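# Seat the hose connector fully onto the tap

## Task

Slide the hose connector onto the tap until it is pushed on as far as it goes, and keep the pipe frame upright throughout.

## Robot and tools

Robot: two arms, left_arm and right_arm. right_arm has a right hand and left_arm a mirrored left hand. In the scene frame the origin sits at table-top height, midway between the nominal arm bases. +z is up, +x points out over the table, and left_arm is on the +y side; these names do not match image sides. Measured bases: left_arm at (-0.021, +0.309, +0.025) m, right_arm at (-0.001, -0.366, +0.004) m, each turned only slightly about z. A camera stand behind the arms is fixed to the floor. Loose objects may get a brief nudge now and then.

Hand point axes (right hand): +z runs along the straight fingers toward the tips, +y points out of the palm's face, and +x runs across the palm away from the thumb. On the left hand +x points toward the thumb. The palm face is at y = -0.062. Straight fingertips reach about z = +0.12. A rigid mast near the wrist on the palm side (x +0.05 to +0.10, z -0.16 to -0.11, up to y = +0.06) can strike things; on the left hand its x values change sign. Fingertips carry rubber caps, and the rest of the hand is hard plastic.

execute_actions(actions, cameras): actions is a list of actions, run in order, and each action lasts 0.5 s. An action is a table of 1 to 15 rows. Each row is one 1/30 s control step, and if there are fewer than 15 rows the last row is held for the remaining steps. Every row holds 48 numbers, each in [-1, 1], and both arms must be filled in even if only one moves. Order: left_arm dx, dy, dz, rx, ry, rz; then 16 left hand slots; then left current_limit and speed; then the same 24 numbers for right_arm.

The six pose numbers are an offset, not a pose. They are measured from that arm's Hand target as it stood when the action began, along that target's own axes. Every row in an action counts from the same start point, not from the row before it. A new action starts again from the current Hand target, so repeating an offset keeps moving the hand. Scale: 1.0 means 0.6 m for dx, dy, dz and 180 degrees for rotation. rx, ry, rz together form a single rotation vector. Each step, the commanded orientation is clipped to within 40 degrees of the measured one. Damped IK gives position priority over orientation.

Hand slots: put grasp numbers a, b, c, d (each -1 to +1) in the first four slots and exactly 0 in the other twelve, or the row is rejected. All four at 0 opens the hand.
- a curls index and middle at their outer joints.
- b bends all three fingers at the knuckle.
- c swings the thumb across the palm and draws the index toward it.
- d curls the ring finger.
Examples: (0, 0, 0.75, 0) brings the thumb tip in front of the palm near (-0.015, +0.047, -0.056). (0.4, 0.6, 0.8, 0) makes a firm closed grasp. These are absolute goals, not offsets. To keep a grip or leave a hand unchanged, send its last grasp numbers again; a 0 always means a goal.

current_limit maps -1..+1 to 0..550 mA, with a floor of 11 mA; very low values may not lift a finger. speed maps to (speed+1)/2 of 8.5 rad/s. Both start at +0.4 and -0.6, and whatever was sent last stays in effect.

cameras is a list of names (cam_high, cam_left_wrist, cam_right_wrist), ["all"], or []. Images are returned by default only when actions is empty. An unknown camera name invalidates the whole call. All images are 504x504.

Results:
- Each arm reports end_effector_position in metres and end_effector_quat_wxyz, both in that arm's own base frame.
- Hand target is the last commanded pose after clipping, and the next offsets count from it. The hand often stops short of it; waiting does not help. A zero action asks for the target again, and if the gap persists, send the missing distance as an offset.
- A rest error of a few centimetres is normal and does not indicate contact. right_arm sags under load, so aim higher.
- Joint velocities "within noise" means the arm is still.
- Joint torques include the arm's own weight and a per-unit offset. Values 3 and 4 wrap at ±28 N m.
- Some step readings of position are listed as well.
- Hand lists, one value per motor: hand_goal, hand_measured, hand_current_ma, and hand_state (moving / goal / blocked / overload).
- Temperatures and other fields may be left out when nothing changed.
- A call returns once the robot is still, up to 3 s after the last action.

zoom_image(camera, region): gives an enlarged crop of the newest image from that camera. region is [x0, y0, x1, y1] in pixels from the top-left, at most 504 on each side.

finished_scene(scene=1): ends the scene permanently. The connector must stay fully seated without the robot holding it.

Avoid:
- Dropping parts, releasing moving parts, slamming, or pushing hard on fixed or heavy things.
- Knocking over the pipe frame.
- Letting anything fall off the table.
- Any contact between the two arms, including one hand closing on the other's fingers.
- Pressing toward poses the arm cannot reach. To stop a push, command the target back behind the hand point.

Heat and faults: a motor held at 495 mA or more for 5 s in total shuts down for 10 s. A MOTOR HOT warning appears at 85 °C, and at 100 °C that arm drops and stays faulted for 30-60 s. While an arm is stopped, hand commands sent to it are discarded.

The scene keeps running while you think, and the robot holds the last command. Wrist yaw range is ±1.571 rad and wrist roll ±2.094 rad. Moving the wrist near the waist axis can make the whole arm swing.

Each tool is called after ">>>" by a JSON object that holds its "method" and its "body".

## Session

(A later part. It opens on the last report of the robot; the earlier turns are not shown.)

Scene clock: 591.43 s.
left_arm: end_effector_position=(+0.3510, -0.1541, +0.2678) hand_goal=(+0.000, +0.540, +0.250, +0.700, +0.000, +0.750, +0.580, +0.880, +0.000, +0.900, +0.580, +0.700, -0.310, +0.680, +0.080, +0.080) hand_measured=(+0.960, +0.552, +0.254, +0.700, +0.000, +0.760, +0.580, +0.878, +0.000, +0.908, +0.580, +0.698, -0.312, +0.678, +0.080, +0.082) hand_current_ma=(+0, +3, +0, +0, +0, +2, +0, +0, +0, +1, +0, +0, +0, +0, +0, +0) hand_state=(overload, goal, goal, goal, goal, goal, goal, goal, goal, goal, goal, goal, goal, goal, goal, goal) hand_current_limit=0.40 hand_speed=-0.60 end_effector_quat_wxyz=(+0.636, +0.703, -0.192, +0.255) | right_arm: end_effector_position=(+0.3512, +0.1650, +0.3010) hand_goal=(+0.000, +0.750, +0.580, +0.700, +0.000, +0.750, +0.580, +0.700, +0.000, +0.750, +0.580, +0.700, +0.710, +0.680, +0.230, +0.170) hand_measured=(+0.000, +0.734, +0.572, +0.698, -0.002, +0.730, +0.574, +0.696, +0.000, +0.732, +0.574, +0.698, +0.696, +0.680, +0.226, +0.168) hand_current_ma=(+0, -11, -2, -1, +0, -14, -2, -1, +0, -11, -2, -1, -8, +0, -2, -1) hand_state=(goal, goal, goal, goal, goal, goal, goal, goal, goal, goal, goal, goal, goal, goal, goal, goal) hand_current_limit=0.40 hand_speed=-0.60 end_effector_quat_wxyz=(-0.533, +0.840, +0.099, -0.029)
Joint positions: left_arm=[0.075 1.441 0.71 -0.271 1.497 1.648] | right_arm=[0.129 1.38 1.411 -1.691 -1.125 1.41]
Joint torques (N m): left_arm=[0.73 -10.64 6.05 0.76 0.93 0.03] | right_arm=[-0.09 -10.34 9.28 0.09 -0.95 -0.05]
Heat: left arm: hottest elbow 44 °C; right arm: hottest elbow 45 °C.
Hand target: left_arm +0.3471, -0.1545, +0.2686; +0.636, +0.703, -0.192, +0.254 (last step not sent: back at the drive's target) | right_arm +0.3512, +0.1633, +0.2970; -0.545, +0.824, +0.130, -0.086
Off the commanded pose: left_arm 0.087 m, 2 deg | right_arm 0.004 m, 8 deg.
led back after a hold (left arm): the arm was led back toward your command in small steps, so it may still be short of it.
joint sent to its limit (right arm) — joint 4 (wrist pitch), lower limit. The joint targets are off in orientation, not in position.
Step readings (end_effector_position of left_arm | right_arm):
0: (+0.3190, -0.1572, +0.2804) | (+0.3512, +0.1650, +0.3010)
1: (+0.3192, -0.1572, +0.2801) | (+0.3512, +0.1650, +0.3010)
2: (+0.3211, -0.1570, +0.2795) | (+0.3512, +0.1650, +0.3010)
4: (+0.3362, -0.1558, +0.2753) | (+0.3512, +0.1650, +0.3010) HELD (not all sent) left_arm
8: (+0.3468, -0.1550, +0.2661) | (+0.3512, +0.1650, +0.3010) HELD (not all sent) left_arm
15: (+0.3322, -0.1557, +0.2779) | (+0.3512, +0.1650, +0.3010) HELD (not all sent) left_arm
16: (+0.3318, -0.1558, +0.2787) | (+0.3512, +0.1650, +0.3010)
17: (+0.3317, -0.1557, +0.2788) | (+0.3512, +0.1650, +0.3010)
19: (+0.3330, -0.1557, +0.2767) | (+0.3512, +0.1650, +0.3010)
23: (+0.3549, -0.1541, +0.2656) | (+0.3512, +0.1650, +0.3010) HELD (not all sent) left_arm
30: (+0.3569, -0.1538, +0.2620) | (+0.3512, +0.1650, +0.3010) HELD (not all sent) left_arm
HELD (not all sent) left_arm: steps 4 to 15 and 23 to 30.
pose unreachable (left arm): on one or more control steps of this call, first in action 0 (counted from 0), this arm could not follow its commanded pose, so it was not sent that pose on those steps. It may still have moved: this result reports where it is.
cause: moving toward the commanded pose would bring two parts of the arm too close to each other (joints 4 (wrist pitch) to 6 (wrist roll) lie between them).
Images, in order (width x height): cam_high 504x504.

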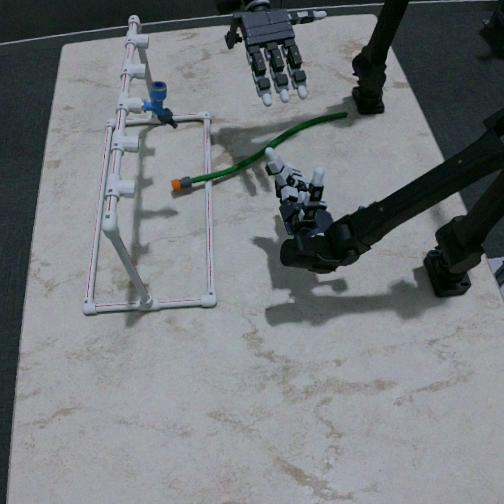

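>>> {"method": "execute_actions", "body": {"actions": [[[0,0,0,0.0381,0.0569,-0.1089,0,0,0.6,0,0,0,0,0,0,0,0,0,0,0,0,0,0.4,-0.6,0,0,0,0,0,0,0,0,0,0,0,0,0,0,0,0,0,0,0,0,0,0,0.4,-0.6]],[[0,0,0,0.0381,0.0569,-0.1089,0,0,0.6,0,0,0,0,0,0,0,0,0,0,0,0,0,0.4,-0.6,0,0,0,0,0,0,0,0,0,0,0,0,0,0,0,0,0,0,0,0,0,0,0.4,-0.6]]], "cameras": []}}

Scene clock: 594.20 s.
left_arm: end_effector_position=(+0.3492, -0.1507, +0.2683) hand_goal=(+0.000, +0.540, +0.250, +0.700, +0.000, +0.750, +0.580, +0.880, +0.000, +0.900, +0.580, +0.700, -0.310, +0.680, +0.080, +0.080) hand_measured=(+0.960, +0.552, +0.254, +0.700, +0.000, +0.760, +0.580, +0.878, +0.000, +0.908, +0.580, +0.698, -0.310, +0.678, +0.080, +0.082) hand_current_ma=(+0, +2, +0, +0, +0, +2, +0, +0, +0, +1, +0, +0, +0, +0, +0, +0) hand_state=(overload, goal, goal, goal, goal, goal, goal, goal, goal, goal, goal, goal, goal, goal, goal, goal) hand_current_limit=0.40 hand_speed=-0.60 end_effector_quat_wxyz=(+0.598, +0.771, +0.171, +0.135) | right_arm: end_effector_position=(+0.3512, +0.1650, +0.3010) hand_goal=(+0.000, +0.750, +0.580, +0.700, +0.000, +0.750, +0.580, +0.700, +0.000, +0.750, +0.580, +0.700, +0.710, +0.680, +0.230, +0.170) hand_measured=(+0.000, +0.734, +0.572, +0.698, -0.002, +0.730, +0.574, +0.696, +0.000, +0.732, +0.574, +0.698, +0.696, +0.680, +0.226, +0.168) hand_current_ma=(+0, -11, -2, -1, +0, -14, -2, -1, +0, -11, -2, -1, -8, +0, -2, -1) hand_state=(goal, goal, goal, goal, goal, goal, goal, goal, goal, goal, goal, goal, goal, goal, goal, goal) hand_current_limit=0.40 hand_speed=-0.60 end_effector_quat_wxyz=(-0.533, +0.840, +0.099, -0.029)
Joint positions: left_arm=[0.046 0.989 0.394 0.006 1.107 0.542] | right_arm=[0.129 1.38 1.411 -1.691 -1.125 1.41]
Joint torques (N m): left_arm=[0.15 -5.13 7.39 2.07 0.4 -0.03] | right_arm=[-0.03 -10.29 9.28 0.09 -0.94 -0.04]
Heat: left arm: hottest elbow 44 °C; right arm: hottest elbow 45 °C.
Hand target: left_arm +0.3471, -0.1546, +0.2687; +0.621, +0.740, +0.198, +0.166 | right_arm +0.3512, +0.1633, +0.2970; -0.545, +0.824, +0.130, -0.086
Off the commanded pose: left_arm 0.004 m, 6 deg | right_arm 0.004 m, 8 deg.
joint sent to its limit (right arm) — joint 4 (wrist pitch), lower limit. The joint targets are off in orientation, not in position.
Step readings (end_effector_position of left_arm | right_arm):
0: (+0.3510, -0.1541, +0.2678) | (+0.3512, +0.1650, +0.3010)
1: (+0.3512, -0.1542, +0.2673) | (+0.3512, +0.1650, +0.3010)
2: (+0.3525, -0.1555, +0.2650) | (+0.3512, +0.1650, +0.3010)
4: (+0.3513, -0.1571, +0.2605) | (+0.3512, +0.1650, +0.3010)
8: (+0.3426, -0.1578, +0.2592) | (+0.3512, +0.1650, +0.3010)
15: (+0.3431, -0.1574, +0.2668) | (+0.3512, +0.1650, +0.3010)
16: (+0.3437, -0.1574, +0.2663) | (+0.3512, +0.1650, +0.3010)
17: (+0.3460, -0.1576, +0.2635) | (+0.3512, +0.1650, +0.3010)
19: (+0.3467, -0.1575, +0.2591) | (+0.3512, +0.1650, +0.3010)
23: (+0.3407, -0.1555, +0.2618) | (+0.3512, +0.1650, +0.3010)
30: (+0.3433, -0.1526, +0.2698) | (+0.3512, +0.1650, +0.3010)
No camera images: "cameras" was empty.

>>> {"method": "execute_actions", "body": {"actions": [[[0.2165,0.0218,0.1231,0,0,0,0,0,0.6,0,0,0,0,0,0,0,0,0,0,0,0,0,0.4,-0.6,0,0,0,0,0,0,0,0,0,0,0,0,0,0,0,0,0,0,0,0,0,0,0.4,-0.6]],[[0.18,0.018,0.1026,0.0405,-0.0885,0.028,0,0,0.6,0,0,0,0,0,0,0,0,0,0,0,0,0,0.4,-0.6,0,0,0,0,0,0,0,0,0,0,0,0,0,0,0,0,0,0,0,0,0,0,0.4,-0.6]],[[0,0,0,0.0405,-0.0885,0.028,0,0,0.6,0,0,0,0,0,0,0,0,0,0,0,0,0,0.4,-0.6,0,0,0,0,0,0,0,0,0,0,0,0,0,0,0,0,0,0,0,0,0,0,0.4,-0.6]]], "cameras": ["cam_high", "cam_left_wrist"]}}

Scene clock: 597.47 s.
left_arm: end_effector_position=(+0.6055, -0.1603, +0.2527) hand_goal=(+0.000, +0.540, +0.250, +0.700, +0.000, +0.750, +0.580, +0.880, +0.000, +0.900, +0.580, +0.700, -0.310, +0.680, +0.080, +0.080) hand_measured=(+0.960, +0.552, +0.254, +0.700, +0.000, +0.760, +0.580, +0.878, +0.000, +0.908, +0.580, +0.698, -0.306, +0.678, +0.080, +0.082) hand_current_ma=(+0, +2, +0, +0, +0, +2, +0, +0, +0, +1, +0, +0, +0, +0, +0, +0) hand_state=(overload, goal, goal, goal, goal, goal, goal, goal, goal, goal, goal, goal, goal, goal, goal, goal) hand_current_limit=0.40 hand_speed=-0.60 end_effector_quat_wxyz=(+0.594, +0.801, +0.065, +0.039) | right_arm: end_effector_position=(+0.3512, +0.1650, +0.3010) hand_goal=(+0.000, +0.750, +0.580, +0.700, +0.000, +0.750, +0.580, +0.700, +0.000, +0.750, +0.580, +0.700, +0.710, +0.680, +0.230, +0.170) hand_measured=(+0.000, +0.734, +0.572, +0.698, -0.002, +0.730, +0.574, +0.696, +0.000, +0.732, +0.574, +0.698, +0.696, +0.680, +0.226, +0.168) hand_current_ma=(+0, -11, -2, -1, +0, -14, -2, -1, +0, -11, -2, -1, -8, +0, -2, -1) hand_state=(goal, goal, goal, goal, goal, goal, goal, goal, goal, goal, goal, goal, goal, goal, goal, goal) hand_current_limit=0.40 hand_speed=-0.60 end_effector_quat_wxyz=(-0.533, +0.840, +0.099, -0.029)
Joint positions: left_arm=[0.046 1.86 1.366 -0.757 1.258 1.222] | right_arm=[0.129 1.38 1.411 -1.691 -1.125 1.41]
Joint torques (N m): left_arm=[1.44 -17.44 12.6 0.49 0.88 0.25] | right_arm=[-0.09 -10.4 9.28 0.09 -0.94 -0.05]
Heat: left arm: hottest elbow 44 °C; right arm: hottest elbow 45 °C.
Hand target: left_arm +0.6219, -0.1550, +0.2688; +0.537, +0.843, -0.025, -0.015 | right_arm +0.3512, +0.1633, +0.2970; -0.545, +0.824, +0.130, -0.086
Off the commanded pose: left_arm 0.024 m, 15 deg | right_arm 0.004 m, 8 deg.
joint sent to its limit (right arm) — joint 4 (wrist pitch), lower limit. The joint targets are off in orientation, not in position.
Step readings (end_effector_position of left_arm | right_arm):
0: (+0.3492, -0.1507, +0.2683) | (+0.3512, +0.1650, +0.3010)
1: (+0.3498, -0.1505, +0.2681) | (+0.3512, +0.1650, +0.3010)
2: (+0.3529, -0.1500, +0.2663) | (+0.3512, +0.1650, +0.3010)
4: (+0.3726, -0.1478, +0.2586) | (+0.3512, +0.1650, +0.3010)
8: (+0.4335, -0.1414, +0.2364) | (+0.3512, +0.1650, +0.3010)
15: (+0.4724, -0.1490, +0.2424) | (+0.3512, +0.1650, +0.3010)
16: (+0.4738, -0.1507, +0.2453) | (+0.3512, +0.1650, +0.3010)
17: (+0.4763, -0.1531, +0.2489) | (+0.3512, +0.1650, +0.3010)
19: (+0.4994, -0.1564, +0.2544) | (+0.3512, +0.1650, +0.3010)
23: (+0.5694, -0.1490, +0.2552) | (+0.3512, +0.1650, +0.3010)
30: (+0.6081, -0.1476, +0.2433) | (+0.3512, +0.1650, +0.3010)
31: (+0.6085, -0.1483, +0.2439) | (+0.3512, +0.1650, +0.3010)
32: (+0.6074, -0.1497, +0.2467) | (+0.3512, +0.1650, +0.3010)
34: (+0.6075, -0.1520, +0.2531) | (+0.3512, +0.1650, +0.3010)
38: (+0.6140, -0.1542, +0.2565) | (+0.3512, +0.1650, +0.3010)
45: (+0.6127, -0.1582, +0.2472) | (+0.3512, +0.1650, +0.3010)
Images, in order (width x height): cam_high 504x504, cam_left_wrist 504x504.

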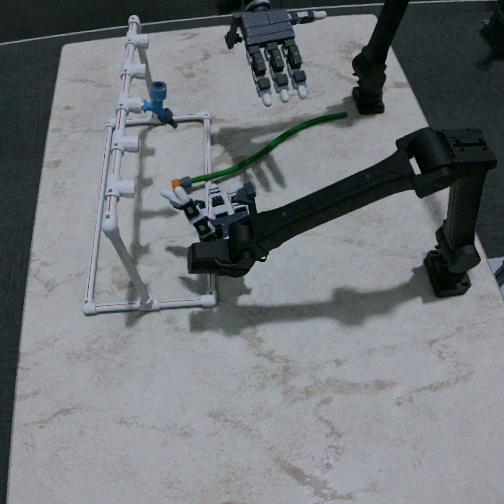

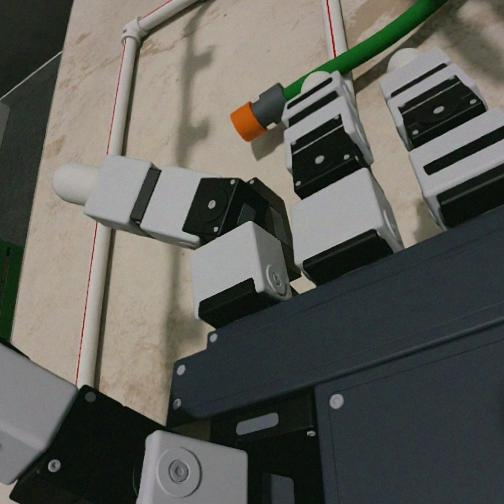

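>>> {"method": "execute_actions", "body": {"actions": [[[0,0,0,0,0,0,0,0,0.6,0.8,0,0,0,0,0,0,0,0,0,0,0,0,0.4,-0.6,0,0,0,0,0,0,0,0,0,0,0,0,0,0,0,0,0,0,0,0,0,0,0.4,-0.6]],[[0,0,0,0,0,0,0,0,0.6,0.8,0,0,0,0,0,0,0,0,0,0,0,0,0.4,-0.6,0,0,0,0,0,0,0,0,0,0,0,0,0,0,0,0,0,0,0,0,0,0,0.4,-0.6]]], "cameras": ["cam_left_wrist"]}}

Scene clock: 599.53 s.
left_arm: end_effector_position=(+0.6101, -0.1599, +0.2557) hand_goal=(+0.000, +0.620, +0.170, +0.700, +0.000, +0.910, +0.580, +0.880, +0.000, +0.540, -0.700, -0.180, -0.310, +0.680, +0.080, +0.080) hand_measured=(+0.960, +0.626, +0.178, +0.700, +0.000, +0.916, +0.580, +0.878, +0.000, +0.556, -0.696, -0.178, -0.306, +0.678, +0.080, +0.082) hand_current_ma=(+0, +1, +1, +0, +0, +0, +0, +0, +0, +5, +0, +0, +0, +0, +0, +0) hand_state=(overload, goal, goal, goal, goal, goal, goal, goal, goal, goal, goal, goal, goal, goal, goal, goal) hand_current_limit=0.40 hand_speed=-0.60 end_effector_quat_wxyz=(+0.538, +0.842, -0.011, -0.032) | right_arm: end_effector_position=(+0.3512, +0.1650, +0.3010) hand_goal=(+0.000, +0.750, +0.580, +0.700, +0.000, +0.750, +0.580, +0.700, +0.000, +0.750, +0.580, +0.700, +0.710, +0.680, +0.230, +0.170) hand_measured=(+0.000, +0.734, +0.572, +0.698, -0.002, +0.730, +0.574, +0.696, +0.000, +0.732, +0.574, +0.698, +0.696, +0.680, +0.226, +0.168) hand_current_ma=(+0, -11, -2, -1, +0, -14, -2, -1, +0, -11, -2, -1, -8, +0, -2, -1) hand_state=(goal, goal, goal, goal, goal, goal, goal, goal, goal, goal, goal, goal, goal, goal, goal, goal) hand_current_limit=0.40 hand_speed=-0.60 end_effector_quat_wxyz=(-0.533, +0.840, +0.099, -0.029)
Joint positions: left_arm=[0.058 2.041 1.738 -1.544 1.121 1.828] | right_arm=[0.129 1.38 1.411 -1.691 -1.125 1.41]
Joint torques (N m): left_arm=[1.38 -19.66 12.42 -0.34 0.84 0.28] | right_arm=[0.03 -10.29 9.29 0.06 -0.94 -0.06]
Heat: left arm: hottest elbow 44 °C; right arm: hottest elbow 45 °C.
Hand target: left_arm +0.6219, -0.1551, +0.2687; +0.537, +0.843, -0.025, -0.015 | right_arm +0.3512, +0.1633, +0.2970; -0.545, +0.824, +0.130, -0.086
Off the commanded pose: left_arm 0.018 m, 3 deg | right_arm 0.004 m, 8 deg.
joint sent to its limit (right arm) — joint 4 (wrist pitch), lower limit. The joint targets are off in orientation, not in position.
Step readings (end_effector_position of left_arm | right_arm):
0: (+0.6054, -0.1603, +0.2528) | (+0.3512, +0.1650, +0.3010)
1: (+0.6054, -0.1604, +0.2528) | (+0.3512, +0.1650, +0.3010)
2: (+0.6056, -0.1607, +0.2515) | (+0.3512, +0.1650, +0.3010)
4: (+0.6073, -0.1611, +0.2501) | (+0.3512, +0.1650, +0.3010)
8: (+0.6113, -0.1602, +0.2514) | (+0.3512, +0.1650, +0.3010)
15: (+0.6135, -0.1589, +0.2547) | (+0.3512, +0.1650, +0.3010)
16: (+0.6136, -0.1589, +0.2548) | (+0.3512, +0.1650, +0.3010)
17: (+0.6136, -0.1591, +0.2547) | (+0.3512, +0.1650, +0.3010)
19: (+0.6137, -0.1590, +0.2543) | (+0.3512, +0.1650, +0.3010)
23: (+0.6132, -0.1594, +0.2528) | (+0.3512, +0.1650, +0.3010)
30: (+0.6122, -0.1598, +0.2532) | (+0.3512, +0.1650, +0.3010)
Images, in order (width x height): cam_left_wrist 504x504.

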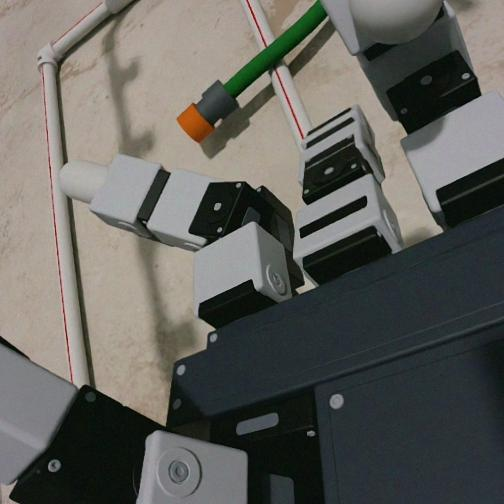

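>>> {"method": "execute_actions", "body": {"actions": [[[0.0763,0.039,0.0942,0,0,0,0.12,0,1,0.8,0,0,0,0,0,0,0,0,0,0,0,0,0.4,-0.6,0,0,0,0,0,0,0,0,0,0,0,0,0,0,0,0,0,0,0,0,0,0,0.4,-0.6]],[[0.005,-0.015,0.1187,0,0,0,0.12,0,1,0.8,0,0,0,0,0,0,0,0,0,0,0,0,0.4,-0.6,0,0,0,0,0,0,0,0,0,0,0,0,0,0,0,0,0,0,0,0,0,0,0.4,-0.6]],[[0,0,0,0,0,0,0.12,0,1,0.8,0,0,0,0,0,0,0,0,0,0,0,0,0.4,-0.6,0,0,0,0,0,0,0,0,0,0,0,0,0,0,0,0,0,0,0,0,0,0,0.4,-0.6]]], "cameras": ["cam_high", "cam_left_wrist"]}}

Scene clock: 603.90 s.
left_arm: end_effector_position=(+0.6610, -0.2840, +0.2330) hand_goal=(+0.000, +0.492, -0.158, +0.586, +0.000, +0.880, +0.388, +0.826, +0.000, +0.652, -0.700, -0.192, -0.978, +0.680, -0.020, +0.002) hand_measured=(+0.960, +0.512, -0.150, +0.588, +0.000, +0.896, +0.394, +0.830, +0.000, +0.656, -0.696, -0.190, -0.978, +0.678, -0.022, +0.004) hand_current_ma=(+0, +6, +1, +0, +0, +4, +1, +0, +0, +0, +0, +0, +0, +0, +0, +0) hand_state=(overload, goal, goal, goal, goal, goal, goal, goal, goal, goal, goal, goal, goal, goal, goal, goal) hand_current_limit=0.40 hand_speed=-0.60 end_effector_quat_wxyz=(+0.538, +0.842, -0.034, -0.014) | right_arm: end_effector_position=(+0.3512, +0.1650, +0.3010) hand_goal=(+0.000, +0.750, +0.580, +0.700, +0.000, +0.750, +0.580, +0.700, +0.000, +0.750, +0.580, +0.700, +0.710, +0.680, +0.230, +0.170) hand_measured=(+0.000, +0.734, +0.572, +0.698, -0.002, +0.730, +0.574, +0.696, +0.000, +0.732, +0.574, +0.698, +0.696, +0.680, +0.226, +0.168) hand_current_ma=(+0, -11, -2, -1, +0, -14, -2, -1, +0, -11, -2, -1, -8, +0, -2, -1) hand_state=(goal, goal, goal, goal, goal, goal, goal, goal, goal, goal, goal, goal, goal, goal, goal, goal) hand_current_limit=0.40 hand_speed=-0.60 end_effector_quat_wxyz=(-0.533, +0.840, +0.099, -0.029)
Joint positions: left_arm=[-0.136 2.137 1.84 -1.125 1.13 1.42] | right_arm=[0.129 1.38 1.411 -1.691 -1.125 1.41]
Joint torques (N m): left_arm=[1.32 -22.65 7.46 1.01 0.89 -0.04] | right_arm=[-0.15 -10.52 9.26 0.09 -0.94 -0.05]
Heat: left arm: hottest elbow 44 °C; right arm: hottest elbow 45 °C.
Hand target: left_arm +0.6635, -0.2797, +0.2281; +0.537, +0.843, -0.026, -0.015 | right_arm +0.3512, +0.1633, +0.2970; -0.545, +0.824, +0.130, -0.086
Off the commanded pose: left_arm 0.007 m, 1 deg | right_arm 0.004 m, 8 deg.
joint sent to its limit (right arm) — joint 4 (wrist pitch), lower limit. The joint targets are off in orientation, not in position.
Step readings (end_effector_position of left_arm | right_arm):
0: (+0.6100, -0.1599, +0.2557) | (+0.3512, +0.1650, +0.3010)
1: (+0.6104, -0.1599, +0.2558) | (+0.3512, +0.1650, +0.3010)
2: (+0.6124, -0.1607, +0.2561) | (+0.3512, +0.1650, +0.3010)
4: (+0.6212, -0.1662, +0.2569) | (+0.3512, +0.1650, +0.3010)
8: (+0.6342, -0.1940, +0.2565) | (+0.3512, +0.1650, +0.3010)
15: (+0.6408, -0.2262, +0.2507) | (+0.3512, +0.1650, +0.3010)
16: (+0.6423, -0.2263, +0.2498) | (+0.3512, +0.1650, +0.3010)
17: (+0.6443, -0.2278, +0.2492) | (+0.3512, +0.1650, +0.3010)
19: (+0.6509, -0.2312, +0.2469) | (+0.3512, +0.1650, +0.3010)
23: (+0.6565, -0.2528, +0.2416) | (+0.3512, +0.1650, +0.3010)
30: (+0.6551, -0.2863, +0.2378) | (+0.3512, +0.1650, +0.3010)
31: (+0.6558, -0.2868, +0.2374) | (+0.3512, +0.1650, +0.3010)
32: (+0.6563, -0.2868, +0.2368) | (+0.3512, +0.1650, +0.3010)
34: (+0.6578, -0.2855, +0.2354) | (+0.3512, +0.1650, +0.3010)
38: (+0.6594, -0.2845, +0.2338) | (+0.3512, +0.1650, +0.3010)
45: (+0.6607, -0.2840, +0.2331) | (+0.3512, +0.1650, +0.3010)
Images, in order (width x height): cam_high 504x504, cam_left_wrist 504x504.

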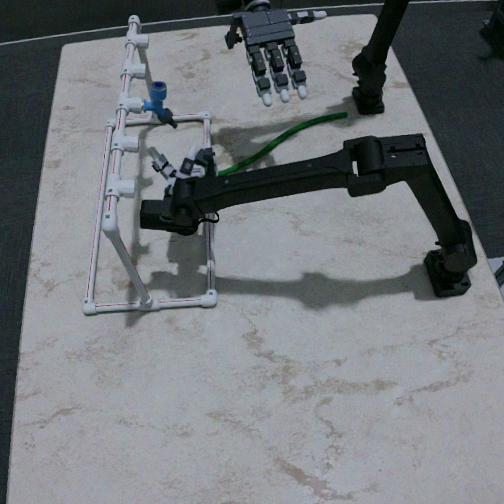

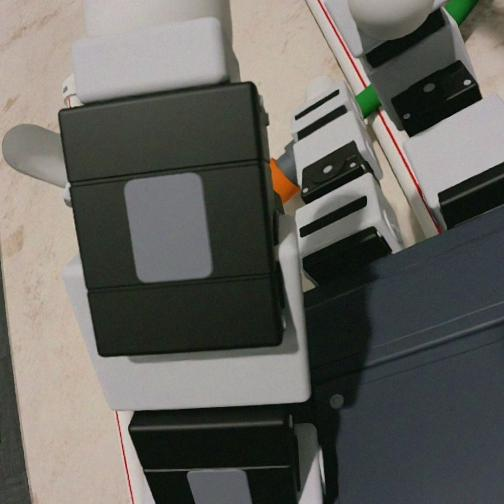

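>>> {"method": "execute_actions", "body": {"actions": [[[0,-0.0951,0.0444,0,0,0,0.12,0,0.6,0.8,0,0,0,0,0,0,0,0,0,0,0,0,0.4,-0.6,0,0,0,0,0,0,0,0,0,0,0,0,0,0,0,0,0,0,0,0,0,0,0.4,-0.6]],[[0,0,0,0,0,0,0.12,0,0.6,0.8,0,0,0,0,0,0,0,0,0,0,0,0,0.4,-0.6,0,0,0,0,0,0,0,0,0,0,0,0,0,0,0,0,0,0,0,0,0,0,0.4,-0.6]]], "cameras": ["cam_high", "cam_left_wrist"]}}

Scene clock: 605.67 s.
left_arm: end_effector_position=(+0.6604, -0.2839, +0.1575) hand_goal=(+0.000, +0.632, +0.062, +0.586, +0.000, +0.880, +0.388, +0.706, +0.000, +0.552, -0.700, -0.192, -0.298, +0.680, +0.080, +0.062) hand_measured=(+0.960, +0.638, +0.062, +0.588, +0.000, +0.896, +0.394, +0.710, +0.000, +0.568, -0.696, -0.190, -0.296, +0.678, +0.074, +0.058) hand_current_ma=(+0, +1, +0, +0, +0, +4, +1, +0, +0, +4, +0, +0, +0, +0, -1, +0) hand_state=(overload, goal, goal, goal, goal, goal, goal, goal, goal, goal, goal, goal, goal, goal, goal, goal) hand_current_limit=0.40 hand_speed=-0.60 end_effector_quat_wxyz=(+0.536, +0.844, -0.028, -0.023) | right_arm: end_effector_position=(+0.3512, +0.1650, +0.3010) hand_goal=(+0.000, +0.750, +0.580, +0.700, +0.000, +0.750, +0.580, +0.700, +0.000, +0.750, +0.580, +0.700, +0.710, +0.680, +0.230, +0.170) hand_measured=(+0.000, +0.734, +0.572, +0.698, -0.002, +0.730, +0.574, +0.696, +0.000, +0.732, +0.574, +0.698, +0.696, +0.680, +0.226, +0.168) hand_current_ma=(+0, -11, -2, -1, +0, -14, -2, -1, +0, -11, -2, -1, -8, +0, -2, -1) hand_state=(goal, goal, goal, goal, goal, goal, goal, goal, goal, goal, goal, goal, goal, goal, goal, goal) hand_current_limit=0.40 hand_speed=-0.60 end_effector_quat_wxyz=(-0.533, +0.840, +0.099, -0.029)
Joint positions: left_arm=[-0.136 2.214 1.769 -0.997 1.128 1.419] | right_arm=[0.129 1.38 1.411 -1.691 -1.125 1.41]
Joint torques (N m): left_arm=[1.26 -23.88 7.73 0.96 0.99 -0.02] | right_arm=[-0.21 -10.4 9.25 0.03 -0.94 -0.05]
Heat: left arm: hottest elbow 44 °C; right arm: hottest elbow 45 °C.
Hand target: left_arm +0.6635, -0.2797, +0.1651; +0.537, +0.843, -0.025, -0.015 | right_arm +0.3512, +0.1633, +0.2970; -0.545, +0.824, +0.130, -0.086
Off the commanded pose: left_arm 0.009 m, 1 deg | right_arm 0.004 m, 8 deg.
joint sent to its limit (right arm) — joint 4 (wrist pitch), lower limit. The joint targets are off in orientation, not in position.
Step readings (end_effector_position of left_arm | right_arm):
0: (+0.6611, -0.2840, +0.2330) | (+0.3512, +0.1650, +0.3010)
1: (+0.6610, -0.2839, +0.2326) | (+0.3512, +0.1650, +0.3010)
2: (+0.6609, -0.2839, +0.2309) | (+0.3512, +0.1650, +0.3010)
4: (+0.6604, -0.2839, +0.2250) | (+0.3512, +0.1650, +0.3010)
8: (+0.6598, -0.2838, +0.1965) | (+0.3512, +0.1650, +0.3010)
15: (+0.6598, -0.2838, +0.1577) | (+0.3512, +0.1650, +0.3010)
16: (+0.6599, -0.2838, +0.1572) | (+0.3512, +0.1650, +0.3010)
17: (+0.6600, -0.2838, +0.1573) | (+0.3512, +0.1650, +0.3010)
19: (+0.6603, -0.2838, +0.1574) | (+0.3512, +0.1650, +0.3010)
23: (+0.6603, -0.2838, +0.1575) | (+0.3512, +0.1650, +0.3010)
30: (+0.6604, -0.2839, +0.1575) | (+0.3512, +0.1650, +0.3010)
Images, in order (width x height): cam_high 504x504, cam_left_wrist 504x504.

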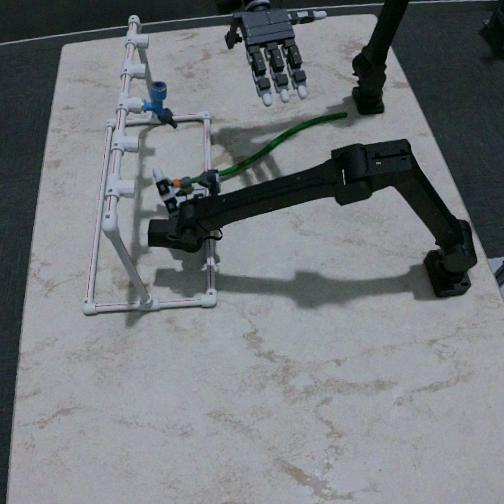

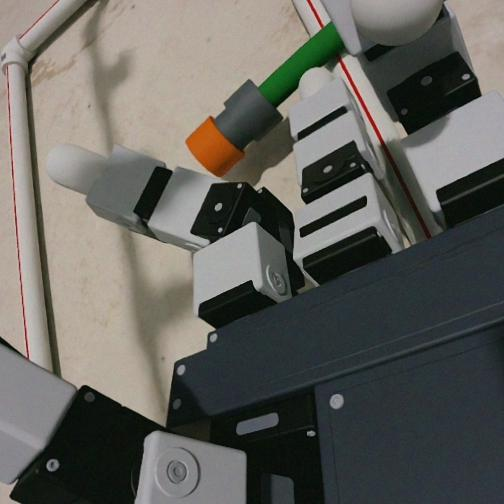

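>>> {"method": "execute_actions", "body": {"actions": [[[0,-0.0423,0.0197,0,0,0,0.12,0,0.6,0.8,0,0,0,0,0,0,0,0,0,0,0,0,0.4,-0.6,0,0,0,0,0,0,0,0,0,0,0,0,0,0,0,0,0,0,0,0,0,0,0.4,-0.6]],[[0,0,0,0,0,0,0.12,0,0.6,0.8,0,0,0,0,0,0,0,0,0,0,0,0,0.4,-0.6,0,0,0,0,0,0,0,0,0,0,0,0,0,0,0,0,0,0,0,0,0,0,0.4,-0.6]]], "cameras": ["cam_high", "cam_left_wrist"]}}

>>> {"method": "zoom_image", "body": {"camera": "cam_high", "region": [130, 140, 270, 260]}}

Scene clock: 607.27 s.
left_arm: end_effector_position=(+0.6614, -0.2840, +0.1443) hand_goal=(+0.000, +0.632, +0.062, +0.586, +0.000, +0.880, +0.388, +0.706, +0.000, +0.552, -0.700, -0.192, -0.298, +0.680, +0.080, +0.062) hand_measured=(+0.960, +0.638, +0.062, +0.588, +0.000, +0.896, +0.394, +0.710, +0.000, +0.568, -0.696, -0.190, -0.296, +0.678, +0.074, +0.058) hand_current_ma=(+0, +1, +0, +0, +0, +4, +1, +0, +0, +4, +0, +0, +0, +0, -1, +0) hand_state=(overload, goal, goal, goal, goal, goal, goal, goal, goal, goal, goal, goal, goal, goal, goal, goal) hand_current_limit=0.40 hand_speed=-0.60 end_effector_quat_wxyz=(+0.537, +0.843, -0.034, -0.013) | right_arm: end_effector_position=(+0.3512, +0.1650, +0.3010) hand_goal=(+0.000, +0.750, +0.580, +0.700, +0.000, +0.750, +0.580, +0.700, +0.000, +0.750, +0.580, +0.700, +0.710, +0.680, +0.230, +0.170) hand_measured=(+0.000, +0.734, +0.572, +0.698, -0.002, +0.730, +0.574, +0.696, +0.000, +0.732, +0.574, +0.698, +0.696, +0.680, +0.226, +0.168) hand_current_ma=(+0, -11, -2, -1, +0, -14, -2, -1, +0, -11, -2, -1, -8, +0, -2, -1) hand_state=(goal, goal, goal, goal, goal, goal, goal, goal, goal, goal, goal, goal, goal, goal, goal, goal) hand_current_limit=0.40 hand_speed=-0.60 end_effector_quat_wxyz=(-0.533, +0.840, +0.099, -0.029)
Joint positions: left_arm=[-0.136 2.231 1.756 -0.944 1.128 1.419] | right_arm=[0.129 1.38 1.411 -1.691 -1.125 1.41]
Joint torques (N m): left_arm=[1.32 -22.65 7.1 0.98 0.99 -0.03] | right_arm=[-0.03 -10.34 9.31 0.06 -0.94 -0.05]
Heat: left arm: hottest elbow 44 °C; right arm: hottest elbow 45 °C.
Hand target: left_arm +0.6636, -0.2797, +0.1371; +0.537, +0.843, -0.025, -0.015 | right_arm +0.3512, +0.1633, +0.2970; -0.545, +0.824, +0.130, -0.086
Off the commanded pose: left_arm 0.009 m, 1 deg | right_arm 0.004 m, 8 deg.
joint sent to its limit (right arm) — joint 4 (wrist pitch), lower limit. The joint targets are off in orientation, not in position.
Step readings (end_effector_position of left_arm | right_arm):
0: (+0.6604, -0.2839, +0.1575) | (+0.3512, +0.1650, +0.3010)
1: (+0.6604, -0.2839, +0.1575) | (+0.3512, +0.1650, +0.3010)
2: (+0.6608, -0.2839, +0.1578) | (+0.3512, +0.1650, +0.3010)
4: (+0.6618, -0.2840, +0.1581) | (+0.3512, +0.1650, +0.3010)
8: (+0.6620, -0.2841, +0.1560) | (+0.3512, +0.1650, +0.3010)
15: (+0.6613, -0.2840, +0.1459) | (+0.3512, +0.1650, +0.3010)
16: (+0.6614, -0.2840, +0.1451) | (+0.3512, +0.1650, +0.3010)
17: (+0.6613, -0.2840, +0.1445) | (+0.3512, +0.1650, +0.3010)
19: (+0.6613, -0.2840, +0.1442) | (+0.3512, +0.1650, +0.3010)
23: (+0.6614, -0.2840, +0.1443) | (+0.3512, +0.1650, +0.3010)
30: (+0.6614, -0.2840, +0.1443) | (+0.3512, +0.1650, +0.3010)
Images, in order (width x height): cam_high 504x504, cam_left_wrist 504x504.

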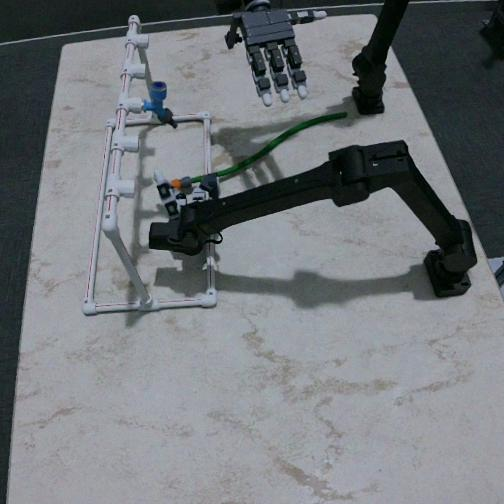

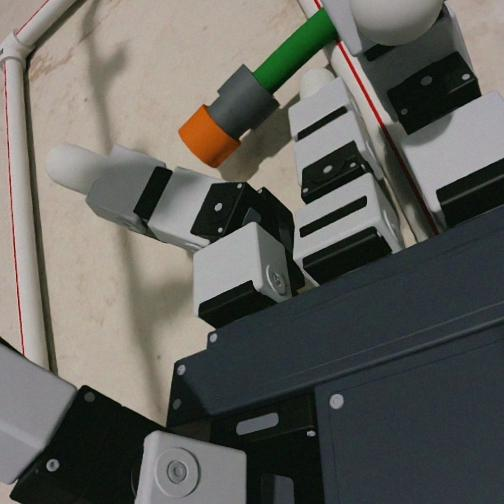

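Scaled by 3.600 from the camera's 504x504 image, which has a finer 720x720 frame.

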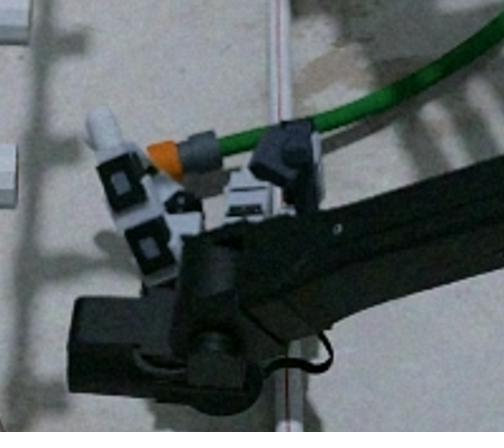

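>>> {"method": "execute_actions", "body": {"actions": [[[0,-0.0302,0.0141,0,0,0,0.12,0,0.6,0.8,0,0,0,0,0,0,0,0,0,0,0,0,0.4,-0.6,0,0,0,0,0,0,0,0,0,0,0,0,0,0,0,0,0,0,0,0,0,0,0.4,-0.6]],[[0,0,0,0,0,0,0.12,0,0.6,0.8,0,0,0,0,0,0,0,0,0,0,0,0,0.4,-0.6,0,0,0,0,0,0,0,0,0,0,0,0,0,0,0,0,0,0,0,0,0,0,0.4,-0.6]]], "cameras": ["cam_left_wrist"]}}

Scene clock: 610.43 s.
left_arm: end_effector_position=(+0.6628, -0.2828, +0.1283) hand_goal=(+0.000, +0.632, +0.062, +0.586, +0.000, +0.880, +0.388, +0.706, +0.000, +0.552, -0.700, -0.192, -0.298, +0.680, +0.080, +0.062) hand_measured=(+0.960, +0.638, +0.062, +0.588, +0.004, +0.878, +0.386, +0.708, +0.000, +0.568, -0.696, -0.190, -0.296, +0.678, +0.074, +0.058) hand_current_ma=(+0, +1, +0, +0, +0, +0, +0, +0, +0, +4, +0, +0, +0, +0, -1, +0) hand_state=(overload, goal, goal, goal, goal, goal, goal, goal, goal, goal, goal, goal, goal, goal, goal, goal) hand_current_limit=0.40 hand_speed=-0.60 end_effector_quat_wxyz=(+0.538, +0.842, -0.035, -0.009) | right_arm: end_effector_position=(+0.3512, +0.1650, +0.3010) hand_goal=(+0.000, +0.750, +0.580, +0.700, +0.000, +0.750, +0.580, +0.700, +0.000, +0.750, +0.580, +0.700, +0.710, +0.680, +0.230, +0.170) hand_measured=(+0.000, +0.734, +0.572, +0.698, -0.002, +0.730, +0.574, +0.696, +0.000, +0.732, +0.574, +0.698, +0.696, +0.680, +0.226, +0.168) hand_current_ma=(+0, -11, -2, -1, +0, -14, -2, -1, +0, -11, -2, -1, -8, +0, -2, -1) hand_state=(goal, goal, goal, goal, goal, goal, goal, goal, goal, goal, goal, goal, goal, goal, goal, goal) hand_current_limit=0.40 hand_speed=-0.60 end_effector_quat_wxyz=(-0.533, +0.840, +0.099, -0.029)
Joint positions: left_arm=[-0.134 2.253 1.749 -0.906 1.13 1.418] | right_arm=[0.129 1.38 1.411 -1.691 -1.125 1.41]
Joint torques (N m): left_arm=[1.08 -22.36 6.79 0.94 0.92 -0.03] | right_arm=[-0.09 -10.4 9.26 0.06 -0.94 -0.05]
Heat: left arm: hottest elbow 44 °C; right arm: hottest elbow 45 °C.
Hand target: left_arm +0.6637, -0.2795, +0.1171; +0.537, +0.843, -0.025, -0.015 | right_arm +0.3512, +0.1633, +0.2970; -0.545, +0.824, +0.130, -0.086
Off the commanded pose: left_arm 0.012 m, 1 deg | right_arm 0.004 m, 8 deg.
joint sent to its limit (right arm) — joint 4 (wrist pitch), lower limit. The joint targets are off in orientation, not in position.
Step readings (end_effector_position of left_arm | right_arm):
0: (+0.6614, -0.2840, +0.1443) | (+0.3512, +0.1650, +0.3010)
1: (+0.6614, -0.2840, +0.1443) | (+0.3512, +0.1650, +0.3010)
2: (+0.6616, -0.2840, +0.1442) | (+0.3512, +0.1650, +0.3010)
4: (+0.6624, -0.2841, +0.1429) | (+0.3512, +0.1650, +0.3010)
8: (+0.6624, -0.2841, +0.1357) | (+0.3512, +0.1650, +0.3010)
15: (+0.6628, -0.2828, +0.1283) | (+0.3512, +0.1650, +0.3010)
16: (+0.6628, -0.2828, +0.1283) | (+0.3512, +0.1650, +0.3010)
17: (+0.6628, -0.2828, +0.1283) | (+0.3512, +0.1650, +0.3010)
19: (+0.6628, -0.2828, +0.1283) | (+0.3512, +0.1650, +0.3010)
23: (+0.6628, -0.2828, +0.1283) | (+0.3512, +0.1650, +0.3010)
30: (+0.6628, -0.2828, +0.1283) | (+0.3512, +0.1650, +0.3010)
Images, in order (width x height): cam_left_wrist 504x504.

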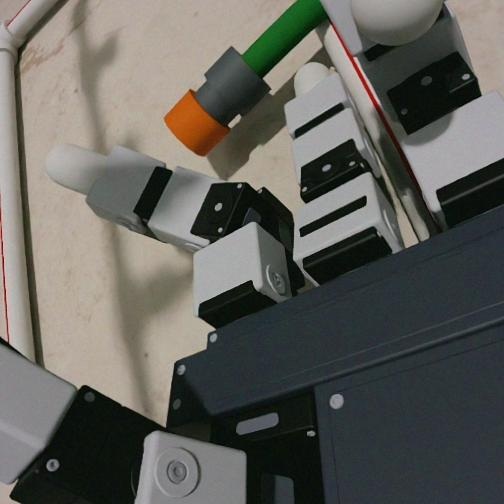

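>>> {"method": "execute_actions", "body": {"actions": [[[0.003,0.0211,0.0452,0,0,0,0.12,0,0.6,0.8,0,0,0,0,0,0,0,0,0,0,0,0,0.4,-0.6,0,0,0,0,0,0,0,0,0,0,0,0,0,0,0,0,0,0,0,0,0,0,0.4,-0.6]],[[0,0,0,0,0,0,0.12,0,0.6,0.8,0,0,0,0,0,0,0,0,0,0,0,0,0.4,-0.6,0,0,0,0,0,0,0,0,0,0,0,0,0,0,0,0,0,0,0,0,0,0,0.4,-0.6]]], "cameras": ["cam_left_wrist"]}}

Scene clock: 612.30 s.
left_arm: end_effector_position=(+0.6652, -0.3085, +0.1265) hand_goal=(+0.000, +0.632, +0.062, +0.586, +0.000, +0.880, +0.388, +0.706, +0.000, +0.552, -0.700, -0.192, -0.298, +0.680, +0.080, +0.062) hand_measured=(+0.960, +0.638, +0.062, +0.588, +0.000, +0.890, +0.390, +0.708, +0.000, +0.568, -0.696, -0.190, -0.296, +0.678, +0.074, +0.058) hand_current_ma=(+0, +1, +0, +0, +0, +2, +0, +0, +0, +4, +0, +0, +0, +0, -1, +0) hand_state=(overload, goal, goal, goal, goal, goal, goal, goal, goal, goal, goal, goal, goal, goal, goal, goal) hand_current_limit=0.40 hand_speed=-0.60 end_effector_quat_wxyz=(+0.537, +0.843, -0.031, -0.009) | right_arm: end_effector_position=(+0.3512, +0.1650, +0.3010) hand_goal=(+0.000, +0.750, +0.580, +0.700, +0.000, +0.750, +0.580, +0.700, +0.000, +0.750, +0.580, +0.700, +0.710, +0.680, +0.230, +0.170) hand_measured=(+0.000, +0.734, +0.572, +0.698, -0.002, +0.730, +0.574, +0.696, +0.000, +0.732, +0.574, +0.698, +0.696, +0.680, +0.226, +0.168) hand_current_ma=(+0, -11, -2, -1, +0, -14, -2, -1, +0, -11, -2, -1, -8, +0, -2, -1) hand_state=(goal, goal, goal, goal, goal, goal, goal, goal, goal, goal, goal, goal, goal, goal, goal, goal) hand_current_limit=0.40 hand_speed=-0.60 end_effector_quat_wxyz=(-0.533, +0.840, +0.099, -0.029)
Joint positions: left_arm=[-0.172 2.254 1.742 -0.811 1.12 1.318] | right_arm=[0.129 1.38 1.411 -1.691 -1.125 1.41]
Joint torques (N m): left_arm=[0.67 -22.83 6.69 1.2 0.93 -0.04] | right_arm=[-0.15 -10.29 9.28 0.05 -0.95 -0.05]
Heat: left arm: hottest elbow 43 °C; right arm: hottest elbow 45 °C.
Hand target: left_arm +0.6637, -0.3096, +0.1170; +0.537, +0.843, -0.025, -0.015 | right_arm +0.3512, +0.1633, +0.2970; -0.545, +0.824, +0.130, -0.086
Off the commanded pose: left_arm 0.010 m, 1 deg | right_arm 0.004 m, 8 deg.
joint sent to its limit (right arm) — joint 4 (wrist pitch), lower limit. The joint targets are off in orientation, not in position.
Step readings (end_effector_position of left_arm | right_arm):
0: (+0.6628, -0.2828, +0.1283) | (+0.3512, +0.1650, +0.3010)
1: (+0.6630, -0.2828, +0.1284) | (+0.3512, +0.1650, +0.3010)
2: (+0.6639, -0.2831, +0.1285) | (+0.3512, +0.1650, +0.3010)
4: (+0.6663, -0.2851, +0.1283) | (+0.3512, +0.1650, +0.3010)
8: (+0.6670, -0.2949, +0.1290) | (+0.3512, +0.1650, +0.3010)
15: (+0.6634, -0.3085, +0.1265) | (+0.3512, +0.1650, +0.3010)
16: (+0.6637, -0.3085, +0.1265) | (+0.3512, +0.1650, +0.3010)
17: (+0.6639, -0.3085, +0.1265) | (+0.3512, +0.1650, +0.3010)
19: (+0.6643, -0.3085, +0.1265) | (+0.3512, +0.1650, +0.3010)
23: (+0.6648, -0.3085, +0.1265) | (+0.3512, +0.1650, +0.3010)
30: (+0.6651, -0.3085, +0.1265) | (+0.3512, +0.1650, +0.3010)
Images, in order (width x height): cam_left_wrist 504x504.

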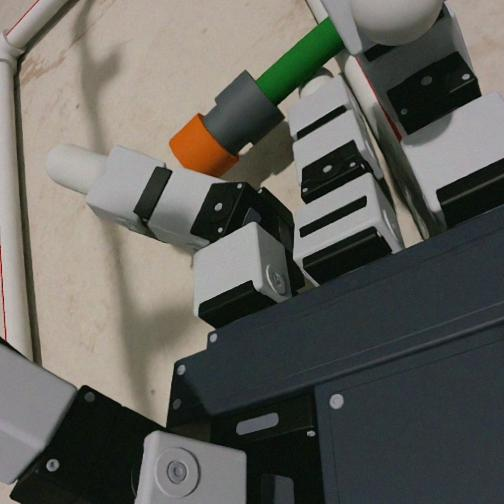

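>>> {"method": "execute_actions", "body": {"actions": [[[0.003,0.0211,0.0452,0,0,0,0.12,0,0.6,0.8,0,0,0,0,0,0,0,0,0,0,0,0,0.4,-0.6,0,0,0,0,0,0,0,0,0,0,0,0,0,0,0,0,0,0,0,0,0,0,0.4,-0.6]],[[0,0,0,0,0,0,0.12,0,0.6,0.8,0,0,0,0,0,0,0,0,0,0,0,0,0.4,-0.6,0,0,0,0,0,0,0,0,0,0,0,0,0,0,0,0,0,0,0,0,0,0,0.4,-0.6]]], "cameras": ["cam_left_wrist", "cam_high"]}}

>>> {"method": "zoom_image", "body": {"camera": "cam_left_wrist", "region": [150, 0, 450, 200]}}

Scene clock: 614.27 s.
left_arm: end_effector_position=(+0.6645, -0.3390, +0.1257) hand_goal=(+0.000, +0.632, +0.062, +0.586, +0.000, +0.880, +0.388, +0.706, +0.000, +0.552, -0.700, -0.192, -0.298, +0.680, +0.080, +0.062) hand_measured=(+0.960, +0.638, +0.062, +0.588, -0.002, +0.894, +0.392, +0.708, +0.000, +0.568, -0.696, -0.190, -0.296, +0.678, +0.074, +0.058) hand_current_ma=(+0, +1, +0, +0, +0, +3, +0, +0, +0, +4, +0, +0, +0, +0, -1, +0) hand_state=(overload, goal, goal, goal, goal, goal, goal, goal, goal, goal, goal, goal, goal, goal, goal, goal) hand_current_limit=0.40 hand_speed=-0.60 end_effector_quat_wxyz=(+0.537, +0.843, -0.031, -0.010) | right_arm: end_effector_position=(+0.3512, +0.1650, +0.3010) hand_goal=(+0.000, +0.750, +0.580, +0.700, +0.000, +0.750, +0.580, +0.700, +0.000, +0.750, +0.580, +0.700, +0.710, +0.680, +0.230, +0.170) hand_measured=(+0.000, +0.734, +0.572, +0.698, -0.002, +0.730, +0.574, +0.696, +0.000, +0.732, +0.574, +0.698, +0.696, +0.680, +0.226, +0.168) hand_current_ma=(+0, -11, -2, -1, +0, -14, -2, -1, +0, -11, -2, -1, -8, +0, -2, -1) hand_state=(goal, goal, goal, goal, goal, goal, goal, goal, goal, goal, goal, goal, goal, goal, goal, goal) hand_current_limit=0.40 hand_speed=-0.60 end_effector_quat_wxyz=(-0.533, +0.840, +0.099, -0.029)
Joint positions: left_arm=[-0.217 2.256 1.738 -0.723 1.107 1.221] | right_arm=[0.129 1.38 1.411 -1.691 -1.125 1.41]
Joint torques (N m): left_arm=[0.67 -23.06 6.93 1.35 0.93 -0.05] | right_arm=[-0.15 -10.4 9.28 0.08 -0.95 -0.05]
Heat: left arm: hottest elbow 43 °C; right arm: hottest elbow 45 °C.
Hand target: left_arm +0.6637, -0.3396, +0.1170; +0.537, +0.843, -0.025, -0.015 | right_arm +0.3512, +0.1633, +0.2970; -0.545, +0.824, +0.130, -0.086
Off the commanded pose: left_arm 0.009 m, 1 deg | right_arm 0.004 m, 8 deg.
joint sent to its limit (right arm) — joint 4 (wrist pitch), lower limit. The joint targets are off in orientation, not in position.
Step readings (end_effector_position of left_arm | right_arm):
0: (+0.6652, -0.3085, +0.1265) | (+0.3512, +0.1650, +0.3010)
1: (+0.6653, -0.3085, +0.1264) | (+0.3512, +0.1650, +0.3010)
2: (+0.6653, -0.3100, +0.1260) | (+0.3512, +0.1650, +0.3010)
4: (+0.6668, -0.3124, +0.1258) | (+0.3512, +0.1650, +0.3010)
8: (+0.6664, -0.3241, +0.1259) | (+0.3512, +0.1650, +0.3010)
15: (+0.6632, -0.3385, +0.1264) | (+0.3512, +0.1650, +0.3010)
16: (+0.6632, -0.3390, +0.1262) | (+0.3512, +0.1650, +0.3010)
17: (+0.6635, -0.3390, +0.1262) | (+0.3512, +0.1650, +0.3010)
19: (+0.6638, -0.3390, +0.1259) | (+0.3512, +0.1650, +0.3010)
23: (+0.6642, -0.3390, +0.1257) | (+0.3512, +0.1650, +0.3010)
30: (+0.6645, -0.3390, +0.1257) | (+0.3512, +0.1650, +0.3010)
Images, in order (width x height): cam_high 504x504, cam_left_wrist 504x504.

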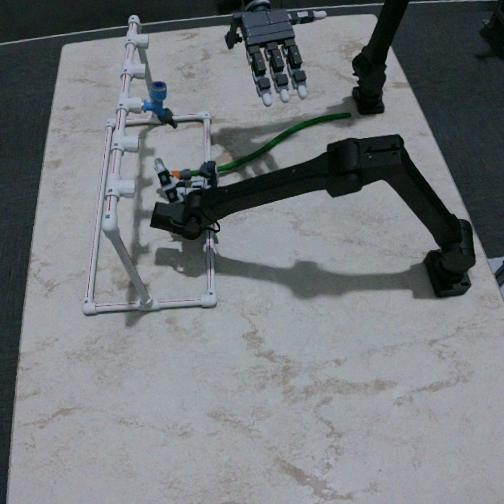

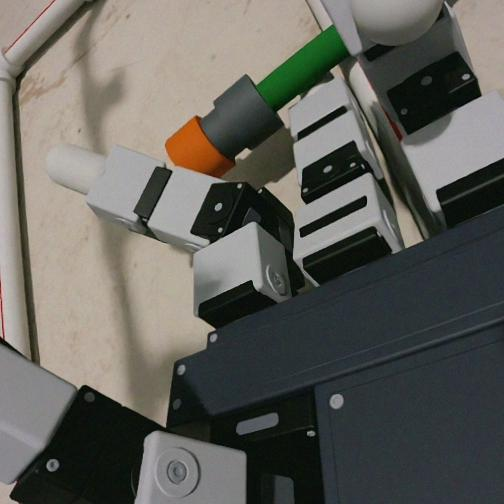

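Scaled by 1.680 from the camera's 504x504 image, which has a finer 720x720 frame.

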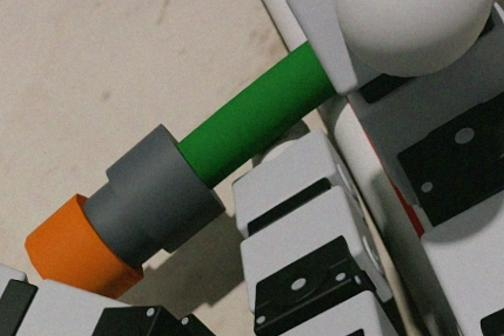

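>>> {"method": "execute_actions", "body": {"actions": [[[0.003,0.0211,0.0452,0,0,0,0.12,0,0.6,0.8,0,0,0,0,0,0,0,0,0,0,0,0,0.4,-0.6,0,0,0,0,0,0,0,0,0,0,0,0,0,0,0,0,0,0,0,0,0,0,0.4,-0.6]],[[0,0,0,0,0,0,0.12,0,0.6,0.8,0,0,0,0,0,0,0,0,0,0,0,0,0.4,-0.6,0,0,0,0,0,0,0,0,0,0,0,0,0,0,0,0,0,0,0,0,0,0,0.4,-0.6]]], "cameras": ["cam_left_wrist", "cam_high"]}}

>>> {"method": "zoom_image", "body": {"camera": "cam_left_wrist", "region": [150, 0, 450, 200]}}

Scene clock: 615.93 s.
left_arm: end_effector_position=(+0.6635, -0.3677, +0.1241) hand_goal=(+0.000, +0.632, +0.062, +0.586, +0.000, +0.880, +0.388, +0.706, +0.000, +0.552, -0.700, -0.192, -0.298, +0.680, +0.080, +0.062) hand_measured=(+0.960, +0.638, +0.062, +0.588, +0.000, +0.894, +0.392, +0.708, +0.000, +0.568, -0.696, -0.190, -0.296, +0.678, +0.074, +0.058) hand_current_ma=(+0, +1, +0, +0, +0, +3, +0, +0, +0, +4, +0, +0, +0, +0, -1, +0) hand_state=(overload, goal, goal, goal, goal, goal, goal, goal, goal, goal, goal, goal, goal, goal, goal, goal) hand_current_limit=0.40 hand_speed=-0.60 end_effector_quat_wxyz=(+0.537, +0.843, -0.029, -0.012) | right_arm: end_effector_position=(+0.3512, +0.1650, +0.3010) hand_goal=(+0.000, +0.750, +0.580, +0.700, +0.000, +0.750, +0.580, +0.700, +0.000, +0.750, +0.580, +0.700, +0.710, +0.680, +0.230, +0.170) hand_measured=(+0.000, +0.734, +0.572, +0.698, -0.002, +0.730, +0.574, +0.696, +0.000, +0.732, +0.574, +0.698, +0.696, +0.680, +0.226, +0.168) hand_current_ma=(+0, -11, -2, -1, +0, -14, -2, -1, +0, -11, -2, -1, -8, +0, -2, -1) hand_state=(goal, goal, goal, goal, goal, goal, goal, goal, goal, goal, goal, goal, goal, goal, goal, goal) hand_current_limit=0.40 hand_speed=-0.60 end_effector_quat_wxyz=(-0.533, +0.840, +0.099, -0.029)
Joint positions: left_arm=[-0.259 2.261 1.738 -0.643 1.091 1.132] | right_arm=[0.129 1.38 1.411 -1.691 -1.125 1.41]
Joint torques (N m): left_arm=[0.56 -23 7.58 1.46 0.88 0] | right_arm=[-0.15 -10.46 9.32 0.08 -0.95 -0.04]
Heat: left arm: hottest elbow 43 °C; right arm: hottest elbow 45 °C.
Hand target: left_arm +0.6638, -0.3695, +0.1172; +0.537, +0.843, -0.025, -0.015 | right_arm +0.3512, +0.1633, +0.2970; -0.545, +0.824, +0.130, -0.086
Off the commanded pose: left_arm 0.007 m, 1 deg | right_arm 0.004 m, 8 deg.
joint sent to its limit (right arm) — joint 4 (wrist pitch), lower limit. The joint targets are off in orientation, not in position.
Step readings (end_effector_position of left_arm | right_arm):
0: (+0.6645, -0.3390, +0.1257) | (+0.3512, +0.1650, +0.3010)
1: (+0.6648, -0.3390, +0.1257) | (+0.3512, +0.1650, +0.3010)
2: (+0.6651, -0.3404, +0.1258) | (+0.3512, +0.1650, +0.3010)
4: (+0.6668, -0.3431, +0.1253) | (+0.3512, +0.1650, +0.3010)
8: (+0.6662, -0.3533, +0.1253) | (+0.3512, +0.1650, +0.3010)
15: (+0.6622, -0.3674, +0.1245) | (+0.3512, +0.1650, +0.3010)
16: (+0.6623, -0.3677, +0.1243) | (+0.3512, +0.1650, +0.3010)
17: (+0.6625, -0.3677, +0.1243) | (+0.3512, +0.1650, +0.3010)
19: (+0.6628, -0.3677, +0.1241) | (+0.3512, +0.1650, +0.3010)
23: (+0.6632, -0.3677, +0.1241) | (+0.3512, +0.1650, +0.3010)
30: (+0.6634, -0.3677, +0.1241) | (+0.3512, +0.1650, +0.3010)
Images, in order (width x height): cam_high 504x504, cam_left_wrist 504x504.

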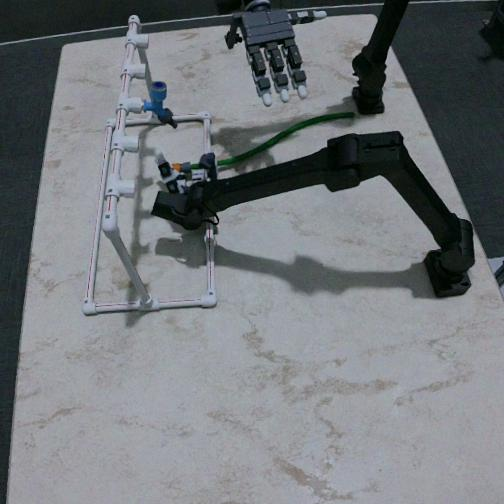

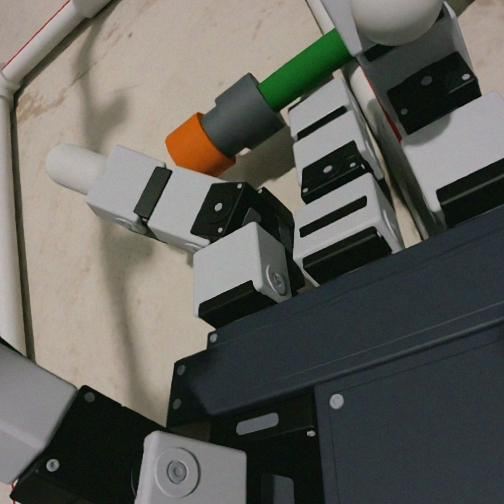

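Scaled by 1.680 from the camera's 504x504 image, which has a finer 720x720 frame.

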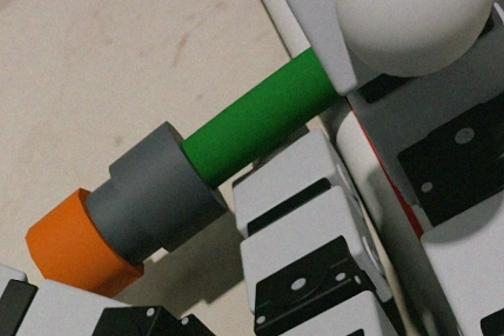

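>>> {"method": "execute_actions", "body": {"actions": [[[0,0,0,0,0,0,0.25,0,0.6,0.8,0,0,0,0,0,0,0,0,0,0,0,0,0.4,-0.7,0,0,0,0,0,0,0,0,0,0,0,0,0,0,0,0,0,0,0,0,0,0,0.4,-0.6]],[[0,0,0,0,0,0,0.38,0,0.6,0.8,0,0,0,0,0,0,0,0,0,0,0,0,0.4,-0.7,0,0,0,0,0,0,0,0,0,0,0,0,0,0,0,0,0,0,0,0,0,0,0.4,-0.6]]], "cameras": ["cam_left_wrist", "cam_high"]}}

>>> {"method": "zoom_image", "body": {"camera": "cam_left_wrist", "region": [150, 0, 450, 200]}}

Scene clock: 618.17 s.
left_arm: end_effector_position=(+0.6637, -0.3677, +0.1208) hand_goal=(+0.000, +0.658, -0.172, +0.340, +0.000, +0.816, -0.028, +0.330, +0.000, +0.578, -0.700, -0.218, -0.272, +0.680, +0.080, +0.024) hand_measured=(+1.000, +0.652, -0.168, +0.342, -0.008, +0.870, +0.030, +0.358, +0.000, +0.582, -0.696, -0.216, -0.272, +0.678, +0.074, +0.026) hand_current_ma=(+0, -1, +0, +0, -1, +47, +47, +11, +0, +0, +0, +0, +0, +0, -1, +0) hand_state=(overload, goal, goal, goal, goal, blocked, blocked, blocked, goal, goal, goal, goal, goal, goal, goal, goal) hand_current_limit=0.40 hand_speed=-0.70 end_effector_quat_wxyz=(+0.535, +0.844, -0.028, -0.013) | right_arm: end_effector_position=(+0.3512, +0.1650, +0.3010) hand_goal=(+0.000, +0.750, +0.580, +0.700, +0.000, +0.750, +0.580, +0.700, +0.000, +0.750, +0.580, +0.700, +0.710, +0.680, +0.230, +0.170) hand_measured=(+0.000, +0.734, +0.572, +0.698, -0.002, +0.730, +0.574, +0.696, +0.000, +0.732, +0.574, +0.698, +0.696, +0.680, +0.226, +0.168) hand_current_ma=(+0, -11, -2, -1, +0, -14, -2, -1, +0, -11, -2, -1, -8, +0, -2, -1) hand_state=(goal, goal, goal, goal, goal, goal, goal, goal, goal, goal, goal, goal, goal, goal, goal, goal) hand_current_limit=0.40 hand_speed=-0.60 end_effector_quat_wxyz=(-0.533, +0.840, +0.099, -0.029)
Joint positions: left_arm=[-0.259 2.265 1.738 -0.642 1.089 1.132] | right_arm=[0.129 1.38 1.411 -1.691 -1.125 1.41]
Joint torques (N m): left_arm=[0.62 -23.41 7.58 1.4 0.98 -0.03] | right_arm=[-0.09 -10.34 9.26 0.08 -0.95 -0.05]
Heat: left arm: hottest elbow 43 °C; right arm: hottest elbow 45 °C.
Hand target: left_arm +0.6638, -0.3695, +0.1171; +0.537, +0.843, -0.025, -0.015 | right_arm +0.3512, +0.1633, +0.2970; -0.545, +0.824, +0.130, -0.086
Off the commanded pose: left_arm 0.004 m, 0 deg | right_arm 0.004 m, 8 deg.
joint sent to its limit (right arm) — joint 4 (wrist pitch), lower limit. The joint targets are off in orientation, not in position.
Step readings (end_effector_position of left_arm | right_arm):
0: (+0.6635, -0.3677, +0.1241) | (+0.3512, +0.1650, +0.3010)
1: (+0.6635, -0.3677, +0.1241) | (+0.3512, +0.1650, +0.3010)
2: (+0.6635, -0.3677, +0.1240) | (+0.3512, +0.1650, +0.3010)
4: (+0.6636, -0.3677, +0.1234) | (+0.3512, +0.1650, +0.3010)
8: (+0.6635, -0.3677, +0.1217) | (+0.3512, +0.1650, +0.3010)
15: (+0.6635, -0.3677, +0.1212) | (+0.3512, +0.1650, +0.3010)
16: (+0.6635, -0.3677, +0.1212) | (+0.3512, +0.1650, +0.3010)
17: (+0.6636, -0.3677, +0.1211) | (+0.3512, +0.1650, +0.3010)
19: (+0.6636, -0.3677, +0.1209) | (+0.3512, +0.1650, +0.3010)
23: (+0.6636, -0.3677, +0.1208) | (+0.3512, +0.1650, +0.3010)
30: (+0.6637, -0.3677, +0.1208) | (+0.3512, +0.1650, +0.3010)
Images, in order (width x height): cam_high 504x504, cam_left_wrist 504x504.

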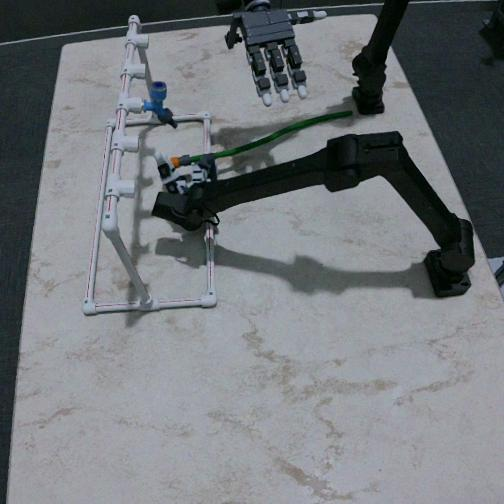

